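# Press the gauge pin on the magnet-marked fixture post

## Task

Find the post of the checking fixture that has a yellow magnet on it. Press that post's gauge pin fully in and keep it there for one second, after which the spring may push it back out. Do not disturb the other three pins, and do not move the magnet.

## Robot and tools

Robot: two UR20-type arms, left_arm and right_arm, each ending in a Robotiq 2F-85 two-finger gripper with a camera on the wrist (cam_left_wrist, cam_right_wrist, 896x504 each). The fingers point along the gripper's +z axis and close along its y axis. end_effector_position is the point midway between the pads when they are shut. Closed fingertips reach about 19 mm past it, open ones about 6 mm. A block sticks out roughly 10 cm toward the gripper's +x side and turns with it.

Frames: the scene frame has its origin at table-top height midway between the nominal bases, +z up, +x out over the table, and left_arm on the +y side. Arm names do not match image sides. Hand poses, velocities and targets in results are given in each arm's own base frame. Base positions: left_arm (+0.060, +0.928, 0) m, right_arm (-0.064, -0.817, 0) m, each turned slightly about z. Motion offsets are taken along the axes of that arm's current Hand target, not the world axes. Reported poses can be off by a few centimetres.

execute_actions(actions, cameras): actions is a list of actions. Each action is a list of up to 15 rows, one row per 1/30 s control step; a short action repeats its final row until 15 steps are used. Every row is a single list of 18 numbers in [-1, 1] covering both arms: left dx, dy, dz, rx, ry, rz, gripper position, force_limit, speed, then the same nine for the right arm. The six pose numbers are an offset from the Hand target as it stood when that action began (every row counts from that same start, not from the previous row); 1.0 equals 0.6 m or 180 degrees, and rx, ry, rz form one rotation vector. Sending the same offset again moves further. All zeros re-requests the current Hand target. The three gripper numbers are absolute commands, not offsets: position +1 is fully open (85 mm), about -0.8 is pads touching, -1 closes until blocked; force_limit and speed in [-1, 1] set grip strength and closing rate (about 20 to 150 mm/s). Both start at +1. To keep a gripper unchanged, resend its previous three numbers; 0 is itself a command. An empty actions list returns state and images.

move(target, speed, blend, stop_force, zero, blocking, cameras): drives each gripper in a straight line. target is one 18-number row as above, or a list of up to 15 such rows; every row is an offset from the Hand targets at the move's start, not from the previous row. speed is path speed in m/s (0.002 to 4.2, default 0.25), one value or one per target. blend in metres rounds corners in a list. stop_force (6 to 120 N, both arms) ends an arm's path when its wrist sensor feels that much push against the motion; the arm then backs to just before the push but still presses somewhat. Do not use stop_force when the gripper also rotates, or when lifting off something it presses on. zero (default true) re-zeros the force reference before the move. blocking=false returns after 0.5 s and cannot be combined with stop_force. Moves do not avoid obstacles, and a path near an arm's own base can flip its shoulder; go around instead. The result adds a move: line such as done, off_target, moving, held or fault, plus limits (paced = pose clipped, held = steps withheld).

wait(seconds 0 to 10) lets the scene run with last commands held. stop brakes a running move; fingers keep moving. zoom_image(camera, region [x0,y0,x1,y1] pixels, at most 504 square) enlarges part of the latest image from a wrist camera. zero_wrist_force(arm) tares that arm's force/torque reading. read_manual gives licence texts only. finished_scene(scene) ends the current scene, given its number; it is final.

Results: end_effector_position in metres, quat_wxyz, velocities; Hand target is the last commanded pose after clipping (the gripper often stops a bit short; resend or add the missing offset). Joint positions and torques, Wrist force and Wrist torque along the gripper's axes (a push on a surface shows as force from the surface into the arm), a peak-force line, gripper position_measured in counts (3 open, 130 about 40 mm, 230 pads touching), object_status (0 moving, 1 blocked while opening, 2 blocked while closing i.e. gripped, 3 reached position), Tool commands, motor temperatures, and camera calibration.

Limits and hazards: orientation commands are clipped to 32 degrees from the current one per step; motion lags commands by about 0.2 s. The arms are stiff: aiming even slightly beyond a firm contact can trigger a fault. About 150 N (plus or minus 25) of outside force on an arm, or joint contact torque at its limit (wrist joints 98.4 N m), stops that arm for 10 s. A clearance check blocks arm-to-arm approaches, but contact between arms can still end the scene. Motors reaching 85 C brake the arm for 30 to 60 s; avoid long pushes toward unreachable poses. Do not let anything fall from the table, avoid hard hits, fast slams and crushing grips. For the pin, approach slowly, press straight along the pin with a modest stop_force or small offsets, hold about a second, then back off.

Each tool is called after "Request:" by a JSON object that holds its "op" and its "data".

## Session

Request:
{"op": "execute_actions", "data": {"actions": []}}

Scene clock: 0.00 s.
left_arm: end_effector_position=(+1.6020, +0.5513, +0.3701) position_measured=3 object_status=3 end_effector_quat_wxyz=(-0.049, +0.940, +0.190, +0.279) | right_arm: end_effector_position=(+0.4481, +0.4679, +0.3319) position_measured=3 object_status=3 end_effector_quat_wxyz=(-0.272, +0.502, +0.649, +0.503)
Joint positions: left_arm=[0.193 -0.686 0.985 -2.439 -1.472 -3.319] | right_arm=[4.007 -1.969 -2.772 1.193 2.076 2.519]
Joint velocities: within noise
Joint torques (N m): no reading
Motor temperatures (°C): left_arm=[24 35 26 38 34 34] | right_arm=[28 35 36 37 34 38]
Wrist force (N): no reading
Wrist torque (N m): no reading
Wrist force, peak (N): no reading
Hand target: left_arm +1.6020, +0.5513, +0.3701; -0.049, +0.940, +0.190, +0.279 | right_arm +0.4481, +0.4679, +0.3319; -0.272, +0.502, +0.649, +0.503
Tool commands: left_gripper/position=+1.0 left_gripper/force_limit=+1.0 left_gripper/speed=+1.0 right_gripper/position=+1.0 right_gripper/force_limit=+1.0 right_gripper/speed=+1.0
camera_calibration:
cam_left_wrist: T_world_to_cam=[[0.359759, -0.933045, -0.000644322, -0.0546982], [-0.905937, -0.349141, -0.239538, 1.75183], [0.223274, 0.0867594, -0.970887, 0.0836019], [0, 0, 0, 1]] pos_world=[1.58806, 0.553346, 0.500761]
cam_right_wrist: T_world_to_cam=[[0.936397, -0.0141338, 0.350658, -0.517198], [0.256442, -0.654562, -0.711187, 0.443258], [0.239579, 0.755877, -0.609305, -0.132345], [0, 0, 0, 1]] pos_world=[0.40234, 0.382866, 0.41596]

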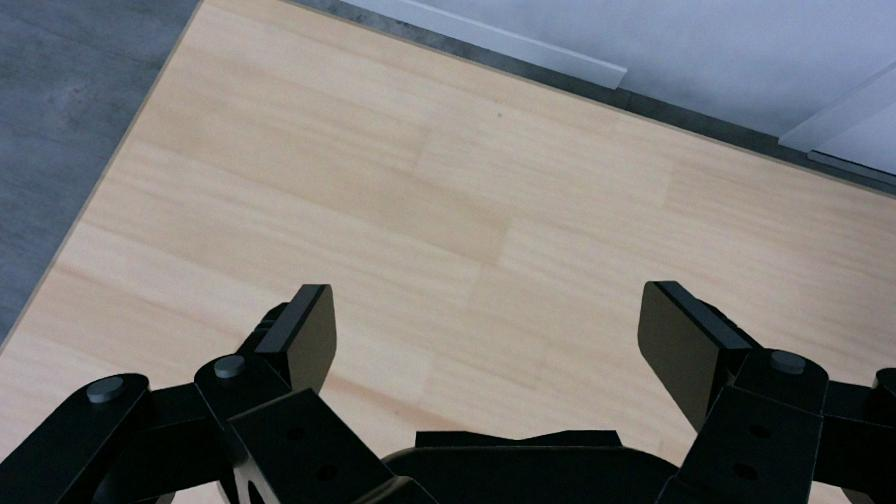

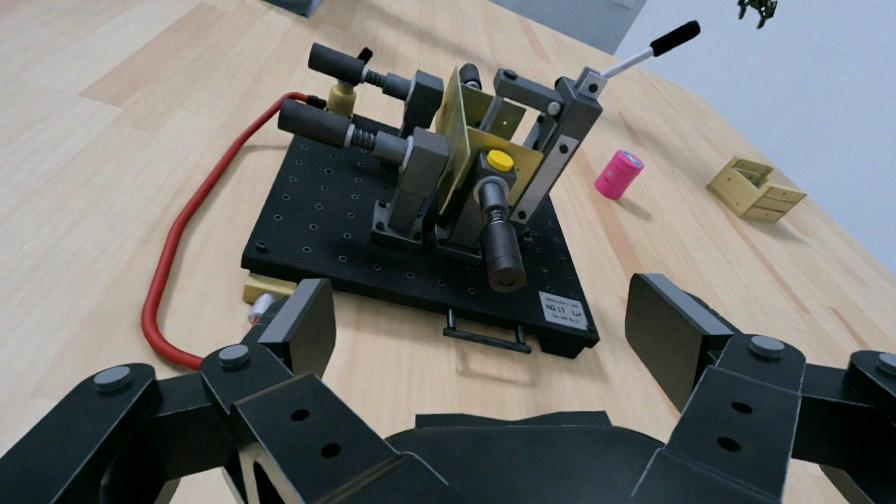

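Request:
{"op": "zoom_image", "data": {"camera": "cam_right_wrist", "region": [420, 120, 620, 320]}}

Scaled by 2.520 from the camera's 896x504 image, which has a finer 1280x720 frame.

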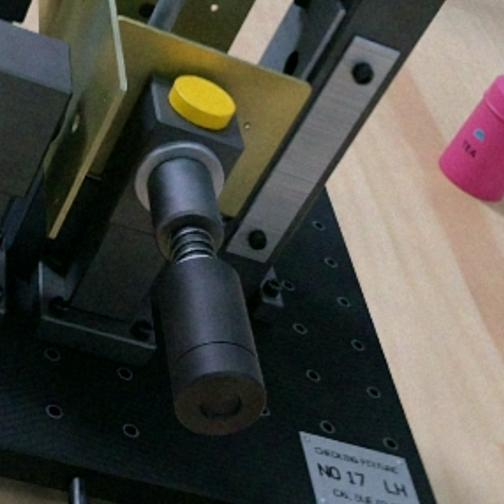

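Request:
{"op": "move", "data": {"target": [0,0,0,0,0,0,1,1,1,-0.22,0.068,0.319,0.063,-0.0422,0.1072,-1,0,-0.5], "cameras": ["cam_right_wrist"], "speed": 0.2}}

Request:
{"op": "zoom_image", "data": {"camera": "cam_right_wrist", "region": [360, 100, 600, 340]}}

Scene clock: 3.07 s.
left_arm: end_effector_position=(+1.6020, +0.5513, +0.3701) position_measured=3 object_status=3 end_effector_quat_wxyz=(-0.049, +0.940, +0.190, +0.279) | right_arm: end_effector_position=(+0.5608, +0.5947, +0.1678) position_measured=231 object_status=3 end_effector_quat_wxyz=(-0.357, +0.606, +0.619, +0.350)
Joint positions: left_arm=[0.193 -0.686 0.985 -2.439 -1.472 -3.319] | right_arm=[3.951 -2.184 -2.509 0.868 2.226 2.681]
Joint torques (N m): left_arm=[-1.23 -273.04 -104.05 -11.57 0.82 -0.33] | right_arm=[-20.4 114.1 28.54 3.64 7.77 5.71]
Wrist force (N): left_arm=[0.4 -0.3 0.1] | right_arm=[-0.8 0.7 0.3]
Wrist torque (N m): left_arm=[-0.05 -0.07 -0.01] | right_arm=[0.25 0.45 -0.51]
Wrist force, peak (N): left_arm=[0.6 -0.5 -0.3] | right_arm=[-1.8 2.0 1.9]
Hand target: left_arm +1.6020, +0.5513, +0.3701; -0.049, +0.940, +0.190, +0.279 | right_arm +0.5608, +0.5947, +0.1678; -0.357, +0.606, +0.619, +0.350
Off the commanded pose: left_arm 0.000 m, 0 deg | right_arm 0.000 m, 0 deg.
move: done
camera_calibration:
cam_right_wrist: T_world_to_cam=[[0.999484, 0.0114055, -0.0300161, -0.550042], [-0.0112246, -0.751713, -0.659395, 0.57977], [-0.0300842, 0.659392, -0.751197, -0.122756], [0, 0, 0, 1]] pos_world=[0.552573, 0.523039, 0.273573]
Images, in order (width x height): cam_right_wrist 896x504.

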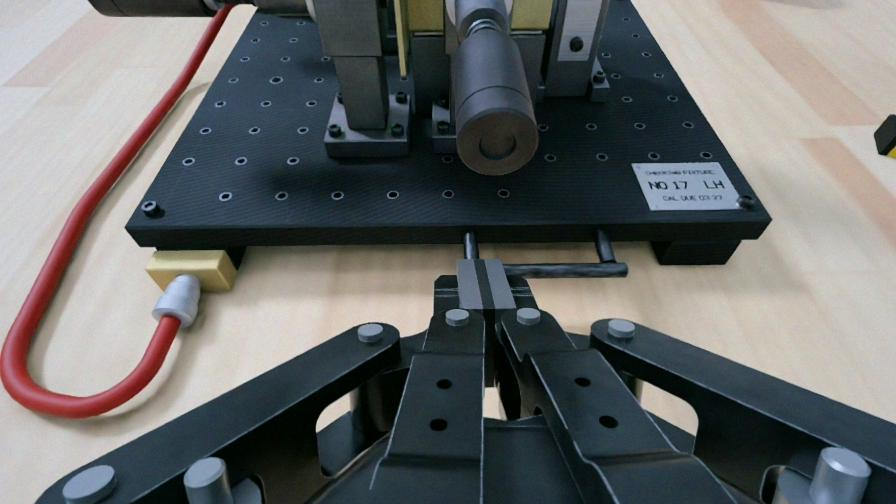

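Scaled by 2.100 from the camera's 896x504 image, which has a finer 1280x720 frame.

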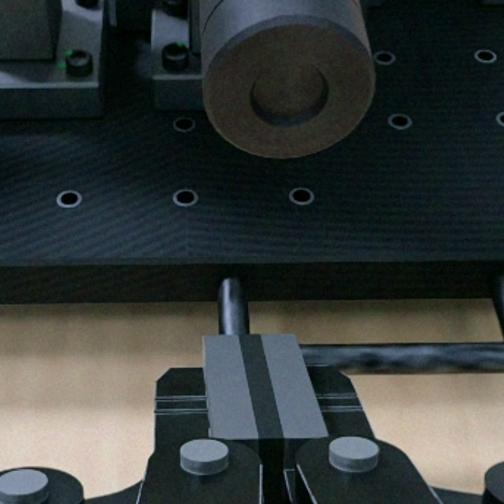

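Request:
{"op": "move", "data": {"target": [0,0,0,0,0,0,1,1,1,0.039,0.0163,0.065,0,0,0,-1,0,-0.5], "cameras": ["cam_right_wrist"], "speed": 0.08}}

Request:
{"op": "zoom_image", "data": {"camera": "cam_right_wrist", "region": [360, 100, 600, 340]}}

Scene clock: 6.07 s.
left_arm: end_effector_position=(+1.6020, +0.5513, +0.3701) position_measured=3 object_status=3 end_effector_quat_wxyz=(-0.049, +0.940, +0.190, +0.279) | right_arm: end_effector_position=(+0.5697, +0.6402, +0.1685) position_measured=231 object_status=3 end_effector_quat_wxyz=(-0.357, +0.606, +0.619, +0.350)
Joint positions: left_arm=[0.193 -0.686 0.985 -2.439 -1.472 -3.319] | right_arm=[3.99 -2.188 -2.463 0.844 2.196 2.711]
Joint torques (N m): left_arm=[-0.6 -270.19 -103.9 -11.64 0.96 -0.83] | right_arm=[26.15 111.84 35.14 4.42 -4.61 6.05]
Wrist force (N): left_arm=[0.0 -0.1 -0.2] | right_arm=[-1.1 0.8 0.0]
Wrist torque (N m): left_arm=[-0.02 -0.01 0.00] | right_arm=[0.20 0.50 -0.48]
Wrist force, peak (N): left_arm=[0.6 -0.2 -0.2] | right_arm=[-1.5 0.7 -1.1]
Hand target: left_arm +1.6020, +0.5513, +0.3701; -0.049, +0.940, +0.190, +0.279 | right_arm +0.5697, +0.6404, +0.1685; -0.357, +0.606, +0.619, +0.350
Off the commanded pose: left_arm 0.000 m, 0 deg | right_arm 0.000 m, 0 deg.
move: done
camera_calibration:
cam_right_wrist: T_world_to_cam=[[0.999483, 0.0113293, -0.030081, -0.559271], [-0.0113248, -0.751712, -0.659394, 0.614655], [-0.0300827, 0.659394, -0.751196, -0.151895], [0, 0, 0, 1]] pos_world=[0.561373, 0.568539, 0.274373]
Images, in order (width x height): cam_right_wrist 896x504.

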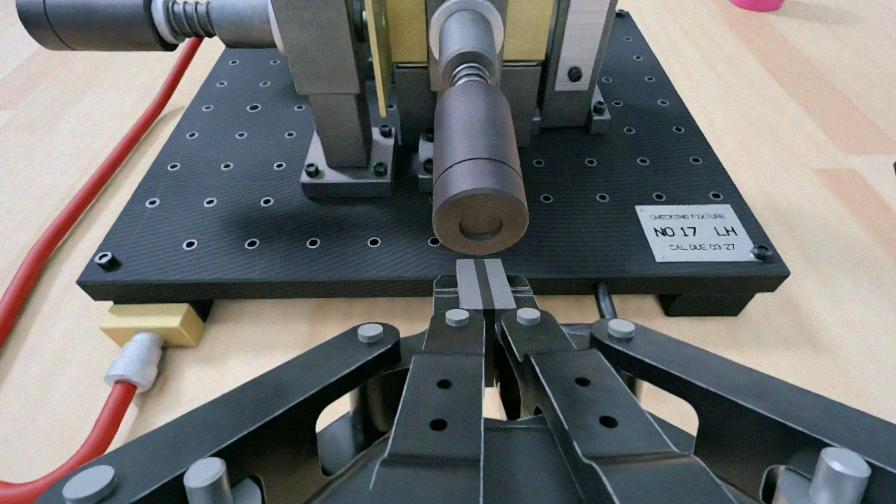

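Scaled by 2.100 from the camera's 896x504 image, which has a finer 1280x720 frame.

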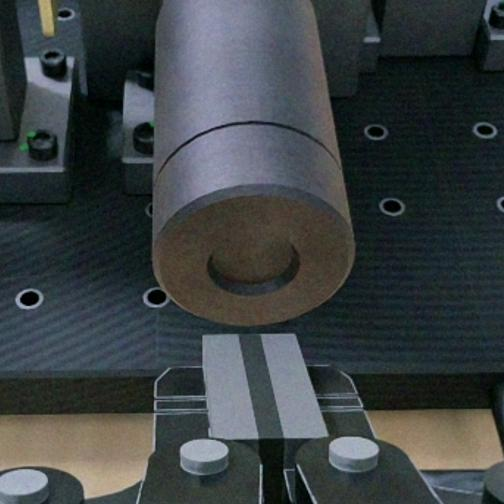

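Request:
{"op": "move", "data": {"target": [0,0,0,0,0,0,1,1,1,0.027,0,0.043,0,0,0,-1,0,-0.5], "speed": 0.03, "stop_force": 30}}

Request:
{"op": "move", "data": {"target": [0,0,0,0,0,0,1,1,1,0.0125,0,0.0217,0,0,0,-1,0,-0.5], "cameras": ["cam_right_wrist"], "speed": 0.01, "stop_force": 35, "zero": false}}

Request:
{"op": "wait", "data": {"seconds": 1.3}}

Request:
{"op": "zoom_image", "data": {"camera": "cam_right_wrist", "region": [360, 0, 600, 240]}}

Scene clock: 8.40 s.
left_arm: end_effector_position=(+1.6020, +0.5513, +0.3701) position_measured=3 object_status=3 end_effector_quat_wxyz=(-0.049, +0.940, +0.190, +0.279) | right_arm: end_effector_position=(+0.5691, +0.6708, +0.1696) position_measured=231 object_status=3 end_effector_quat_wxyz=(-0.357, +0.606, +0.619, +0.350)
Joint positions: left_arm=[0.193 -0.686 0.985 -2.439 -1.472 -3.319] | right_arm=[4.021 -2.191 -2.437 0.835 2.171 2.734]
Joint torques (N m): left_arm=[1.94 -273.01 -101.05 -11.64 1.47 -0.96] | right_arm=[25.93 125.02 43.65 5.19 -0.98 5.63]
Wrist force (N): left_arm=[0.3 -0.1 -0.1] | right_arm=[-8.7 0.2 -7.2]
Wrist torque (N m): left_arm=[-0.01 -0.04 0.00] | right_arm=[0.12 0.42 -0.44]
Wrist force, peak (N): left_arm=[0.3 0.5 -0.3] | right_arm=[-9.2 0.4 -7.0]
Hand target: left_arm +1.6020, +0.5513, +0.3701; -0.049, +0.940, +0.190, +0.279 | right_arm +0.5691, +0.6708, +0.1696; -0.357, +0.606, +0.619, +0.350
Off the commanded pose: left_arm 0.000 m, 0 deg | right_arm 0.000 m, 0 deg.
move: done

Scene clock: 10.60 s.
left_arm: end_effector_position=(+1.6020, +0.5513, +0.3701) position_measured=3 object_status=3 end_effector_quat_wxyz=(-0.049, +0.940, +0.190, +0.279) | right_arm: end_effector_position=(+0.5689, +0.6810, +0.1696) position_measured=231 object_status=3 end_effector_quat_wxyz=(-0.357, +0.606, +0.619, +0.350)
Joint positions: left_arm=[0.193 -0.686 0.985 -2.439 -1.472 -3.319] | right_arm=[4.031 -2.193 -2.429 0.832 2.163 2.742]
Joint torques (N m): left_arm=[-1.02 -273.01 -102.93 -11.15 1.16 -0.54] | right_arm=[4.29 152.92 27.36 11.12 9.3 -7.37]
Wrist force (N): left_arm=[0.3 -0.1 0.1] | right_arm=[-14.5 1.0 -40.8]
Wrist torque (N m): left_arm=[-0.01 -0.06 0.00] | right_arm=[0.05 0.61 -0.35]
Wrist force, peak (N): left_arm=[0.6 -0.3 -0.3] | right_arm=[-27.9 -0.2 -76.4]
Hand target: left_arm +1.6020, +0.5513, +0.3701; -0.049, +0.940, +0.190, +0.279 | right_arm +0.5689, +0.6810, +0.1696; -0.357, +0.606, +0.619, +0.350 (not the last commanded pose)
Off the commanded pose: left_arm 0.000 m, 0 deg | right_arm 0.005 m, 0 deg.
move: contact (right_arm)
camera_calibration:
cam_right_wrist: T_world_to_cam=[[0.999483, 0.0113293, -0.030081, -0.559003], [-0.0113248, -0.751712, -0.659394, 0.645977], [-0.0300827, 0.659394, -0.751196, -0.178068], [0, 0, 0, 1]] pos_world=[0.560673, 0.609339, 0.275373]
Images, in order (width x height): cam_right_wrist 896x504.

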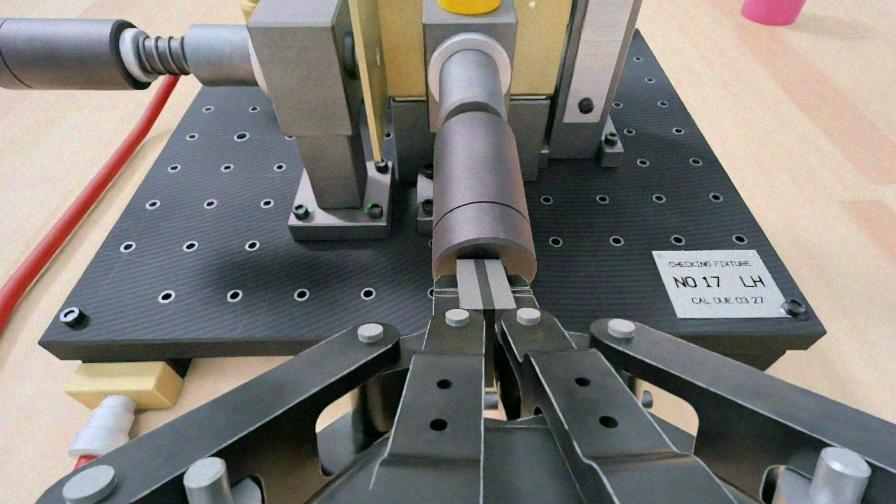

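Scene clock: 11.90 s.
left_arm: end_effector_position=(+1.6020, +0.5513, +0.3701) position_measured=3 object_status=3 end_effector_quat_wxyz=(-0.049, +0.940, +0.190, +0.279) | right_arm: end_effector_position=(+0.5689, +0.6810, +0.1696) position_measured=231 object_status=3 end_effector_quat_wxyz=(-0.357, +0.606, +0.619, +0.350)
Joint positions: left_arm=[0.193 -0.686 0.985 -2.439 -1.472 -3.319] | right_arm=[4.031 -2.193 -2.429 0.832 2.163 2.742]
Joint torques (N m): left_arm=[-4.05 -272.91 -104.08 -11.4 1.54 -1.14] | right_arm=[3.53 158.53 24.24 11.61 8.62 -8.01]
Wrist force (N): left_arm=[0.1 0.2 -0.2] | right_arm=[-13.1 1.1 -38.5]
Wrist torque (N m): left_arm=[0.04 -0.02 0.00] | right_arm=[0.04 0.62 -0.34]
Wrist force, peak (N): left_arm=[0.3 -0.5 -0.2] | right_arm=[-14.3 1.2 -40.5]
Hand target: left_arm +1.6020, +0.5513, +0.3701; -0.049, +0.940, +0.190, +0.279 | right_arm +0.5689, +0.6810, +0.1696; -0.357, +0.606, +0.619, +0.350 (not the last commanded pose)
Tool commands: left_gripper/position=+1.0 left_gripper/force_limit=+1.0 left_gripper/speed=+1.0 right_gripper/position=-1.0 right_gripper/force_limit=+0.0 right_gripper/speed=-0.5
Off the commanded pose: left_arm 0.000 m, 0 deg | right_arm 0.005 m, 0 deg.
wait: 1.30 s; at rest by 0.17 s

Scaled by 2.100 from the camera's 896x504 image, which has a finer 1280x720 frame.
This view is cut from an older image: the scene may have changed since it was taken.

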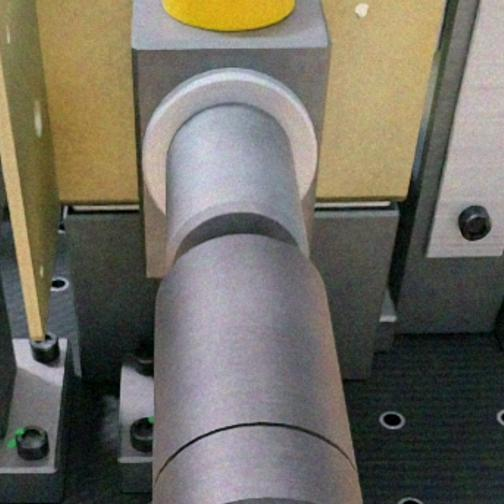

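Fully in and held (hard stop). Back off gently.

Request:
{"op": "move", "data": {"target": [0,0,0,0,0,0,1,1,1,-0.04,0,-0.069,0,0,0,-1,0,-0.5], "cameras": ["cam_right_wrist"], "speed": 0.05}}

Scene clock: 13.37 s.
left_arm: end_effector_position=(+1.6020, +0.5513, +0.3701) position_measured=3 object_status=3 end_effector_quat_wxyz=(-0.049, +0.940, +0.190, +0.279) | right_arm: end_effector_position=(+0.5699, +0.6333, +0.1695) position_measured=231 object_status=3 end_effector_quat_wxyz=(-0.357, +0.606, +0.619, +0.350)
Joint positions: left_arm=[0.193 -0.686 0.985 -2.439 -1.472 -3.319] | right_arm=[3.982 -2.185 -2.468 0.843 2.202 2.705]
Joint torques (N m): left_arm=[0.26 -276.59 -104.77 -11.68 0.76 -1.02] | right_arm=[-29.25 157.45 3.05 15.5 9.2 -8.25]
Wrist force (N): left_arm=[0.3 0.1 0.0] | right_arm=[0.2 0.5 0.3]
Wrist torque (N m): left_arm=[0.02 -0.05 -0.01] | right_arm=[0.16 0.26 -0.09]
Wrist force, peak (N): left_arm=[0.6 -0.1 0.2] | right_arm=[-13.2 1.0 -38.8]
Hand target: left_arm +1.6020, +0.5513, +0.3701; -0.049, +0.940, +0.190, +0.279 | right_arm +0.5699, +0.6331, +0.1695; -0.357, +0.606, +0.619, +0.350
Off the commanded pose: left_arm 0.000 m, 0 deg | right_arm 0.000 m, 0 deg.
move: done
camera_calibration:
cam_right_wrist: T_world_to_cam=[[0.999483, 0.0113293, -0.030081, -0.559362], [-0.0113248, -0.751712, -0.659394, 0.61013], [-0.0300827, 0.659394, -0.751196, -0.146588], [0, 0, 0, 1]] pos_world=[0.561573, 0.561639, 0.275373]
Images, in order (width x height): cam_right_wrist 896x504.

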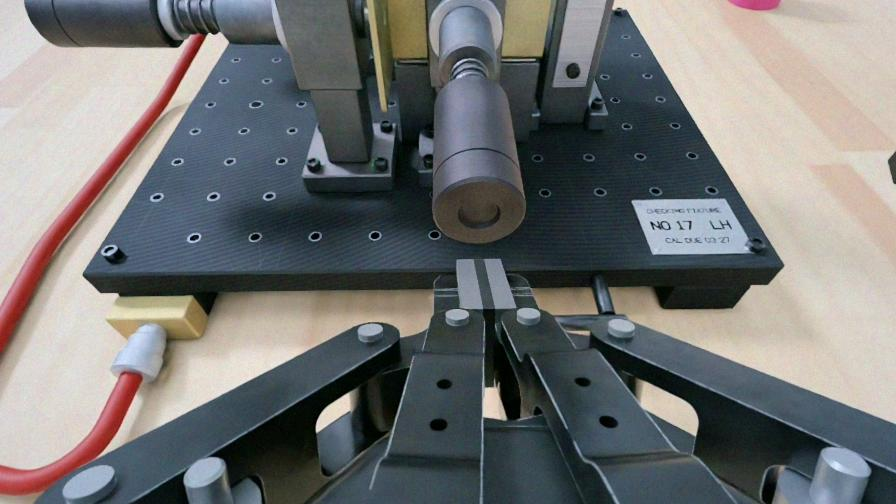

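Request:
{"op": "finished_scene", "data": {"scene": 2}}

The scene is finished: the task was done.


## Next scene

The same job, from a new start.

Request:
{"op": "execute_actions", "data": {"actions": []}}

Scene clock: 0.00 s.
left_arm: end_effector_position=(+0.3071, -0.4220, +0.1602) position_measured=3 object_status=3 end_effector_quat_wxyz=(+0.066, +0.956, -0.074, +0.275) | right_arm: end_effector_position=(+0.4900, -0.3027, +0.2369) position_measured=3 object_status=3 end_effector_quat_wxyz=(+0.548, -0.467, -0.511, -0.471)
Joint positions: left_arm=[-1.763 -1.739 2.857 -2.766 -1.003 1.555] | right_arm=[2.511 -2.074 -2.06 -2.212 2.389 -0.015]
Joint velocities: within noise
Joint torques (N m): no reading
Motor temperatures (°C): left_arm=[24 35 26 38 34 33] | right_arm=[28 35 35 36 33 38]
Wrist force (N): no reading
Wrist torque (N m): no reading
Wrist force, peak (N): no reading
Hand target: left_arm +0.3071, -0.4220, +0.1602; +0.066, +0.956, -0.074, +0.275 | right_arm +0.4900, -0.3027, +0.2369; +0.548, -0.467, -0.511, -0.471
Tool commands: left_gripper/position=+1.0 left_gripper/force_limit=+1.0 left_gripper/speed=+1.0 right_gripper/position=+1.0 right_gripper/force_limit=+1.0 right_gripper/speed=+1.0
camera_calibration:
cam_left_wrist: T_world_to_cam=[[-0.204299, -0.976285, 0.0716159, -0.353754], [-0.955218, 0.182823, -0.232669, 0.427195], [0.214058, -0.115943, -0.969916, 0.170568], [0, 0, 0, 1]] pos_world=[0.299281, -0.40369, 0.290166]
cam_right_wrist: T_world_to_cam=[[0.98966, 0.130322, -0.059914, -0.419077], [-0.0206188, -0.284112, -0.958569, 0.167032], [-0.141945, 0.949893, -0.278487, 0.549542], [0, 0, 0, 1]] pos_world=[0.496192, -0.419935, 0.288044]

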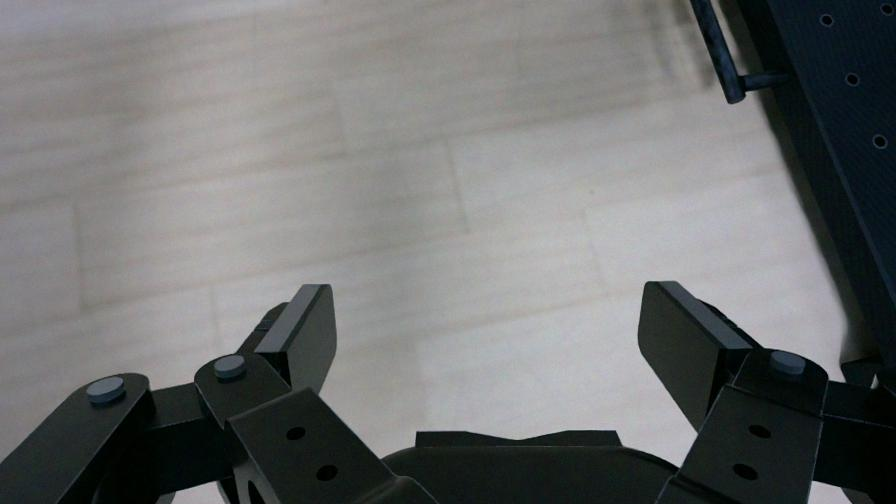

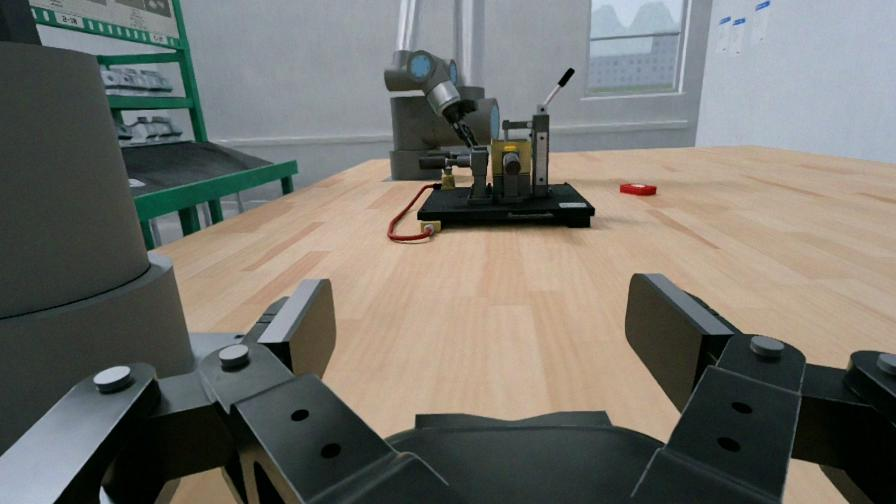

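Request:
{"op": "zoom_image", "data": {"camera": "cam_right_wrist", "region": [380, 60, 620, 260]}}

Scaled by 2.100 from the camera's 896x504 image, which has a finer 1280x720 frame.

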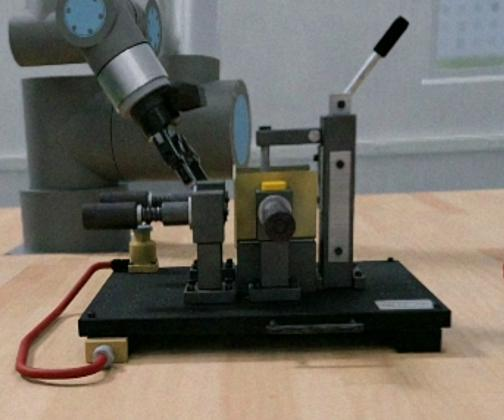

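Request:
{"op": "move", "data": {"target": [0,0,0,0,0,0,1,1,1,-0.012,0.072,0.683,-0.0875,-0.1779,0.0115,-1,0,-0.5], "speed": 0.35, "cameras": ["cam_right_wrist"]}}

Request:
{"op": "zoom_image", "data": {"camera": "cam_right_wrist", "region": [300, 0, 600, 220]}}

Scene clock: 5.13 s.
left_arm: end_effector_position=(+0.3071, -0.4220, +0.1602) position_measured=3 object_status=3 end_effector_quat_wxyz=(+0.066, +0.956, -0.074, +0.275) | right_arm: end_effector_position=(+0.4833, +0.1092, +0.2459) position_measured=231 object_status=3 end_effector_quat_wxyz=(-0.326, +0.657, +0.565, +0.379)
Joint positions: left_arm=[-1.763 -1.739 2.857 -2.766 -1.003 1.555] | right_arm=[3.192 -1.764 -2.791 0.175 2.584 1.956]
Joint torques (N m): left_arm=[-2.71 -7.84 -54.58 -9.6 3.04 -0.84] | right_arm=[23.3 41.5 13.95 17.24 0.99 8.14]
Wrist force (N): left_arm=[0.2 0.0 -0.2] | right_arm=[0.5 1.5 1.7]
Wrist torque (N m): left_arm=[-0.01 -0.03 0.00] | right_arm=[0.79 -0.11 -0.38]
Wrist force, peak (N): left_arm=[0.3 0.3 -0.4] | right_arm=[1.0 1.6 4.9]
Hand target: left_arm +0.3071, -0.4220, +0.1602; +0.066, +0.956, -0.074, +0.275 | right_arm +0.4833, +0.1093, +0.2459; -0.326, +0.657, +0.565, +0.379
Off the commanded pose: left_arm 0.000 m, 0 deg | right_arm 0.000 m, 0 deg.
move: done
camera_calibration:
cam_right_wrist: T_world_to_cam=[[0.987051, -0.157584, -0.0299523, -0.440243], [-0.137952, -0.738679, -0.659789, 0.32543], [0.0818471, 0.655378, -0.750853, 0.199965], [0, 0, 0, 1]] pos_world=[0.46307, 0.0399607, 0.351673]
Images, in order (width x height): cam_right_wrist 896x504.

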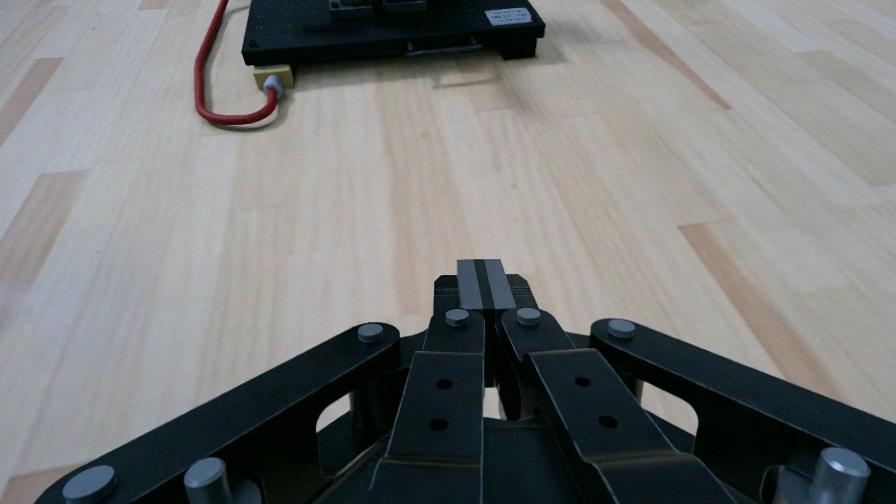

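Scaled by 1.680 from the camera's 896x504 image, which has a finer 1280x720 frame.

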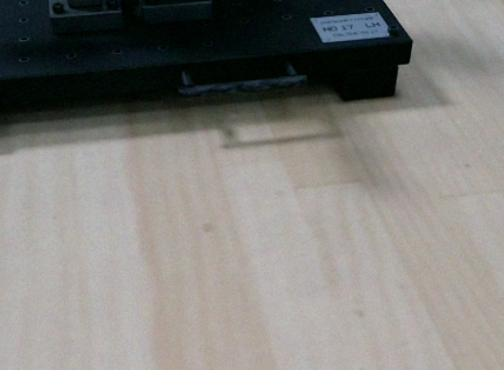

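Request:
{"op": "move", "data": {"target": [0,0,0,0,0,0,1,1,1,0.2975,-0.081,0.702,0.0274,0,-0.0158,-1,0,-0.5], "speed": 0.25, "cameras": ["cam_right_wrist"]}}

Request:
{"op": "zoom_image", "data": {"camera": "cam_right_wrist", "region": [360, 60, 600, 300]}}

Scene clock: 8.17 s.
left_arm: end_effector_position=(+0.3071, -0.4220, +0.1602) position_measured=3 object_status=3 end_effector_quat_wxyz=(+0.066, +0.956, -0.074, +0.275) | right_arm: end_effector_position=(+0.5031, +0.5653, +0.1898) position_measured=231 object_status=3 end_effector_quat_wxyz=(-0.344, +0.628, +0.597, +0.362)
Joint positions: left_arm=[-1.763 -1.739 2.857 -2.766 -1.003 1.555] | right_arm=[4.02 -2.153 -2.62 1.007 2.116 2.784]
Joint torques (N m): left_arm=[-0.69 -12.5 -55.76 -10.12 3.38 -1.05] | right_arm=[20.9 100.3 19.8 4.64 -1.59 5.63]
Wrist force (N): left_arm=[0.0 -0.1 -0.1] | right_arm=[-0.5 1.0 1.2]
Wrist torque (N m): left_arm=[-0.02 0.01 0.00] | right_arm=[0.42 0.12 -0.33]
Wrist force, peak (N): left_arm=[0.4 0.1 -0.4] | right_arm=[0.8 1.1 4.1]
Hand target: left_arm +0.3071, -0.4220, +0.1602; +0.066, +0.956, -0.074, +0.275 | right_arm +0.5031, +0.5654, +0.1898; -0.344, +0.628, +0.597, +0.362
Off the commanded pose: left_arm 0.000 m, 0 deg | right_arm 0.000 m, 0 deg.
move: done
camera_calibration:
cam_right_wrist: T_world_to_cam=[[0.997805, -0.0590679, -0.0299294, -0.450672], [-0.0641129, -0.748726, -0.659772, 0.59651], [0.0165624, 0.660243, -0.750869, -0.112536], [0, 0, 0, 1]] pos_world=[0.489791, 0.494303, 0.295573]
Images, in order (width x height): cam_right_wrist 896x504.

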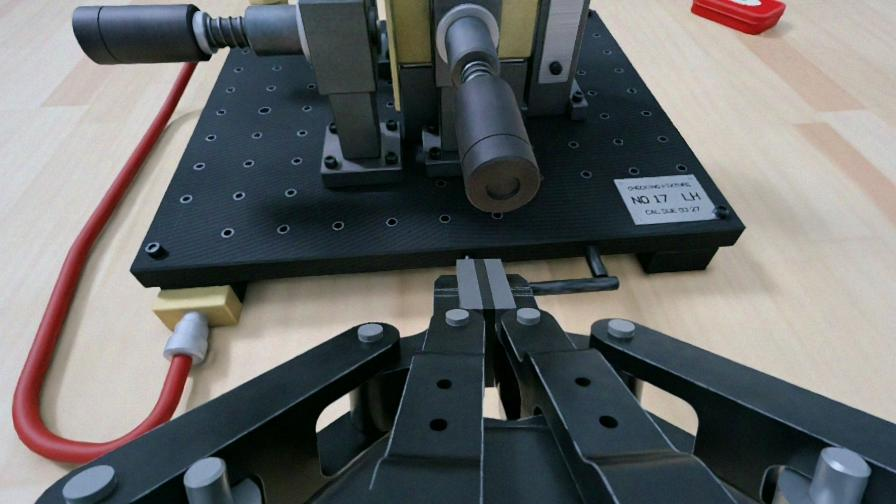

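Scaled by 2.100 from the camera's 896x504 image, which has a finer 1280x720 frame.

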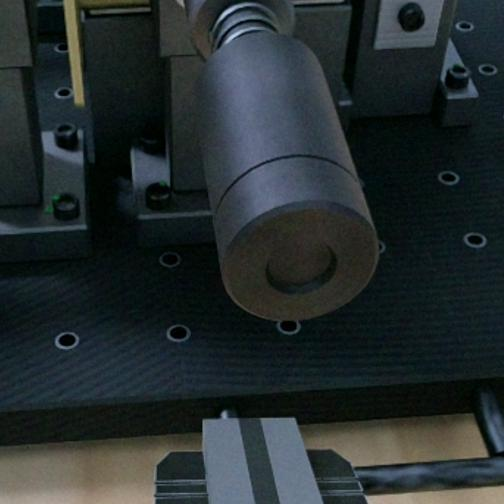

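Request:
{"op": "move", "data": {"target": [0,0,0,0,0,0,1,1,1,0.0068,0.0255,0.0778,0.01515,0,-0.00875,-1,0,-0.5], "speed": 0.08, "cameras": ["cam_right_wrist"]}}

Request:
{"op": "zoom_image", "data": {"camera": "cam_right_wrist", "region": [360, 100, 600, 340]}}

Scene clock: 9.70 s.
left_arm: end_effector_position=(+0.3071, -0.4220, +0.1602) position_measured=3 object_status=3 end_effector_quat_wxyz=(+0.066, +0.956, -0.074, +0.275) | right_arm: end_effector_position=(+0.5204, +0.6070, +0.1700) position_measured=231 object_status=3 end_effector_quat_wxyz=(-0.354, +0.611, +0.614, +0.353)
Joint positions: left_arm=[-1.763 -1.739 2.857 -2.766 -1.003 1.555] | right_arm=[4.021 -2.187 -2.551 0.952 2.159 2.746]
Joint torques (N m): left_arm=[2.2 -12.73 -56.62 -10.25 3.08 -1.12] | right_arm=[18.56 111.16 22.02 6.9 5.64 -5.76]
Wrist force (N): left_arm=[0.0 0.0 0.4] | right_arm=[-0.7 0.4 1.8]
Wrist torque (N m): left_arm=[-0.01 0.00 0.00] | right_arm=[0.32 0.19 0.12]
Wrist force, peak (N): left_arm=[0.2 0.0 -0.4] | right_arm=[-0.6 0.8 2.6]
Hand target: left_arm +0.3071, -0.4220, +0.1602; +0.066, +0.956, -0.074, +0.275 | right_arm +0.5205, +0.6071, +0.1699; -0.354, +0.611, +0.614, +0.353
Off the commanded pose: left_arm 0.000 m, 0 deg | right_arm 0.000 m, 0 deg.
move: done
camera_calibration:
cam_right_wrist: T_world_to_cam=[[0.999542, -0.00424305, -0.0299658, -0.500286], [-0.0229694, -0.751072, -0.659821, 0.595847], [-0.0197068, 0.660207, -0.750825, -0.136368], [0, 0, 0, 1]] pos_world=[0.511055, 0.535432, 0.275773]
Images, in order (width x height): cam_right_wrist 896x504.

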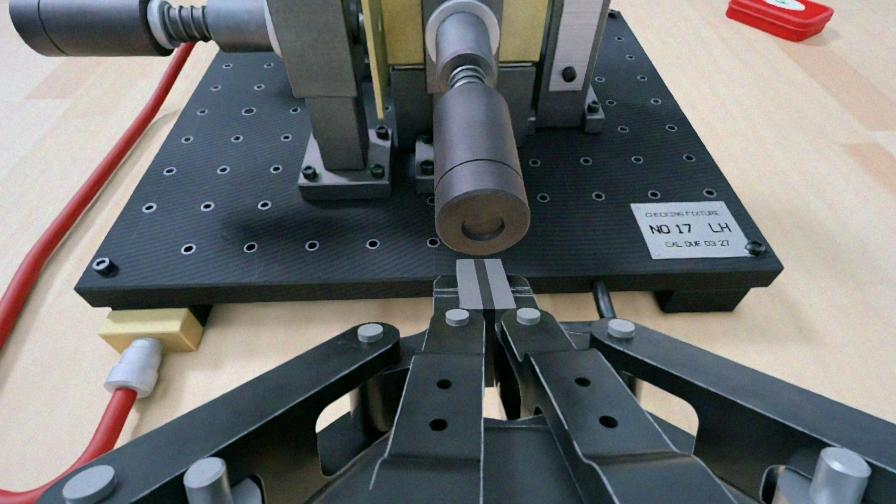

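Scaled by 2.100 from the camera's 896x504 image, which has a finer 1280x720 frame.

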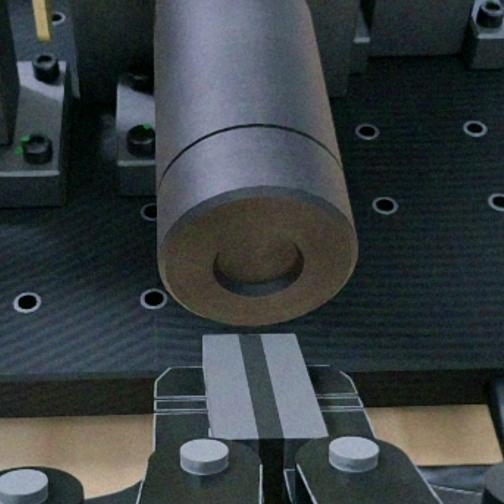

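Request:
{"op": "move", "data": {"target": [0,0,0,0,0,0,1,1,1,0.027,0.002,0.043,0,0,0,-1,0,-0.5], "speed": 0.03, "stop_force": 30}}

Request:
{"op": "move", "data": {"target": [0,0,0,0,0,0,1,1,1,0.0125,0,0.0217,0,0,0,-1,0,-0.5], "cameras": ["cam_right_wrist"], "speed": 0.01, "stop_force": 35, "zero": false}}

Request:
{"op": "wait", "data": {"seconds": 1.3}}

Scene clock: 11.83 s.
left_arm: end_effector_position=(+0.3071, -0.4220, +0.1602) position_measured=3 object_status=3 end_effector_quat_wxyz=(+0.066, +0.956, -0.074, +0.275) | right_arm: end_effector_position=(+0.5216, +0.6375, +0.1711) position_measured=231 object_status=3 end_effector_quat_wxyz=(-0.354, +0.611, +0.614, +0.353)
Joint positions: left_arm=[-1.763 -1.739 2.857 -2.766 -1.003 1.555] | right_arm=[4.053 -2.187 -2.523 0.936 2.134 2.768]
Joint torques (N m): left_arm=[-2.73 -14.05 -55.29 -9.49 3.65 -1.41] | right_arm=[24.93 158.46 31.12 6.32 -2.12 5.84]
Wrist force (N): left_arm=[-0.3 -0.1 -0.3] | right_arm=[-6.3 -2.1 -5.7]
Wrist torque (N m): left_arm=[-0.02 0.05 0.00] | right_arm=[0.36 0.04 -0.36]
Wrist force, peak (N): left_arm=[0.5 0.1 -0.3] | right_arm=[-6.5 -2.0 -5.8]
Hand target: left_arm +0.3071, -0.4220, +0.1602; +0.066, +0.956, -0.074, +0.275 | right_arm +0.5216, +0.6375, +0.1711; -0.354, +0.611, +0.614, +0.353
Off the commanded pose: left_arm 0.000 m, 0 deg | right_arm 0.000 m, 0 deg.
move: done

Scene clock: 14.13 s.
left_arm: end_effector_position=(+0.3071, -0.4220, +0.1602) position_measured=3 object_status=3 end_effector_quat_wxyz=(+0.066, +0.956, -0.074, +0.275) | right_arm: end_effector_position=(+0.5215, +0.6490, +0.1710) position_measured=231 object_status=3 end_effector_quat_wxyz=(-0.354, +0.611, +0.614, +0.353)
Joint positions: left_arm=[-1.763 -1.739 2.857 -2.766 -1.003 1.555] | right_arm=[4.064 -2.188 -2.513 0.931 2.124 2.777]
Joint torques (N m): left_arm=[1.68 -17.66 -59.11 -9.56 3.05 -0.83] | right_arm=[-3.17 128.42 22.33 11.67 6.28 -6.75]
Wrist force (N): left_arm=[0.3 0.0 0.2] | right_arm=[-11.9 -4.8 -33.7]
Wrist torque (N m): left_arm=[-0.01 -0.05 0.00] | right_arm=[0.51 0.17 -0.35]
Wrist force, peak (N): left_arm=[0.2 -0.1 -0.5] | right_arm=[-24.0 -6.2 -71.9]
Hand target: left_arm +0.3071, -0.4220, +0.1602; +0.066, +0.956, -0.074, +0.275 | right_arm +0.5215, +0.6490, +0.1711; -0.354, +0.611, +0.614, +0.353 (not the last commanded pose)
Off the commanded pose: left_arm 0.000 m, 0 deg | right_arm 0.004 m, 0 deg.
move: contact (right_arm)
camera_calibration:
cam_right_wrist: T_world_to_cam=[[0.999542, -0.00410261, -0.0299774, -0.501252], [-0.0228715, -0.751075, -0.65982, 0.628095], [-0.0198083, 0.660204, -0.750825, -0.163195], [0, 0, 0, 1]] pos_world=[0.512155, 0.577432, 0.276873]
Images, in order (width x height): cam_right_wrist 896x504.

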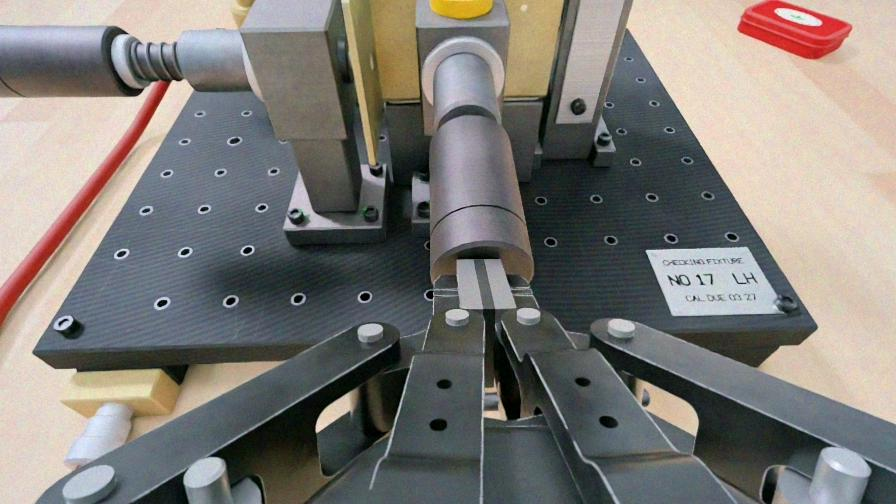

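Scene clock: 15.43 s.
left_arm: end_effector_position=(+0.3071, -0.4220, +0.1602) position_measured=3 object_status=3 end_effector_quat_wxyz=(+0.066, +0.956, -0.074, +0.275) | right_arm: end_effector_position=(+0.5215, +0.6490, +0.1711) position_measured=231 object_status=3 end_effector_quat_wxyz=(-0.354, +0.611, +0.614, +0.353)
Joint positions: left_arm=[-1.763 -1.739 2.857 -2.766 -1.003 1.555] | right_arm=[4.064 -2.188 -2.513 0.931 2.124 2.777]
Joint torques (N m): left_arm=[-0.45 -7.93 -54.3 -10.89 2.42 -1.4] | right_arm=[-1.02 137.22 19.3 12.5 6.39 -7.45]
Wrist force (N): left_arm=[-0.2 0.0 0.1] | right_arm=[-10.7 -4.8 -31.7]
Wrist torque (N m): left_arm=[-0.01 0.04 0.00] | right_arm=[0.51 0.15 -0.35]
Wrist force, peak (N): left_arm=[0.0 0.4 -0.3] | right_arm=[-11.5 -4.8 -33.8]
Hand target: left_arm +0.3071, -0.4220, +0.1602; +0.066, +0.956, -0.074, +0.275 | right_arm +0.5215, +0.6490, +0.1711; -0.354, +0.611, +0.614, +0.353 (not the last commanded pose)
Tool commands: left_gripper/position=+1.0 left_gripper/force_limit=+1.0 left_gripper/speed=+1.0 right_gripper/position=-1.0 right_gripper/force_limit=+0.0 right_gripper/speed=-0.5
Off the commanded pose: left_arm 0.000 m, 0 deg | right_arm 0.004 m, 0 deg.
wait: 1.30 s; at rest by 0.17 s

Request:
{"op": "move", "data": {"target": [0,0,0,0,0,0,1,1,1,-0.04,0,-0.069,0,0,0,-1,0,-0.5], "speed": 0.05}}

Request:
{"op": "finished_scene", "data": {"scene": 3}}

Scene clock: 16.90 s.
left_arm: end_effector_position=(+0.3071, -0.4220, +0.1602) position_measured=3 object_status=3 end_effector_quat_wxyz=(+0.066, +0.956, -0.074, +0.275) | right_arm: end_effector_position=(+0.5217, +0.6013, +0.1710) position_measured=231 object_status=3 end_effector_quat_wxyz=(-0.354, +0.611, +0.614, +0.353)
Joint positions: left_arm=[-1.763 -1.739 2.857 -2.766 -1.003 1.555] | right_arm=[4.013 -2.185 -2.554 0.949 2.165 2.74]
Joint torques (N m): left_arm=[-0.78 -10.75 -58.08 -10.02 3.41 -0.73] | right_arm=[-28.17 151.96 0.05 15.43 6.6 -7.01]
Wrist force (N): left_arm=[0.0 0.0 0.0] | right_arm=[-1.0 0.1 1.6]
Wrist torque (N m): left_arm=[0.01 0.00 0.00] | right_arm=[0.26 0.25 0.12]
Wrist force, peak (N): left_arm=[-0.2 0.3 -0.5] | right_arm=[-10.6 -4.6 -31.8]
Hand target: left_arm +0.3071, -0.4220, +0.1602; +0.066, +0.956, -0.074, +0.275 | right_arm +0.5217, +0.6011, +0.1710; -0.354, +0.611, +0.614, +0.353
Off the commanded pose: left_arm 0.000 m, 0 deg | right_arm 0.000 m, 0 deg.
move: done

The scene is finished: the task was done.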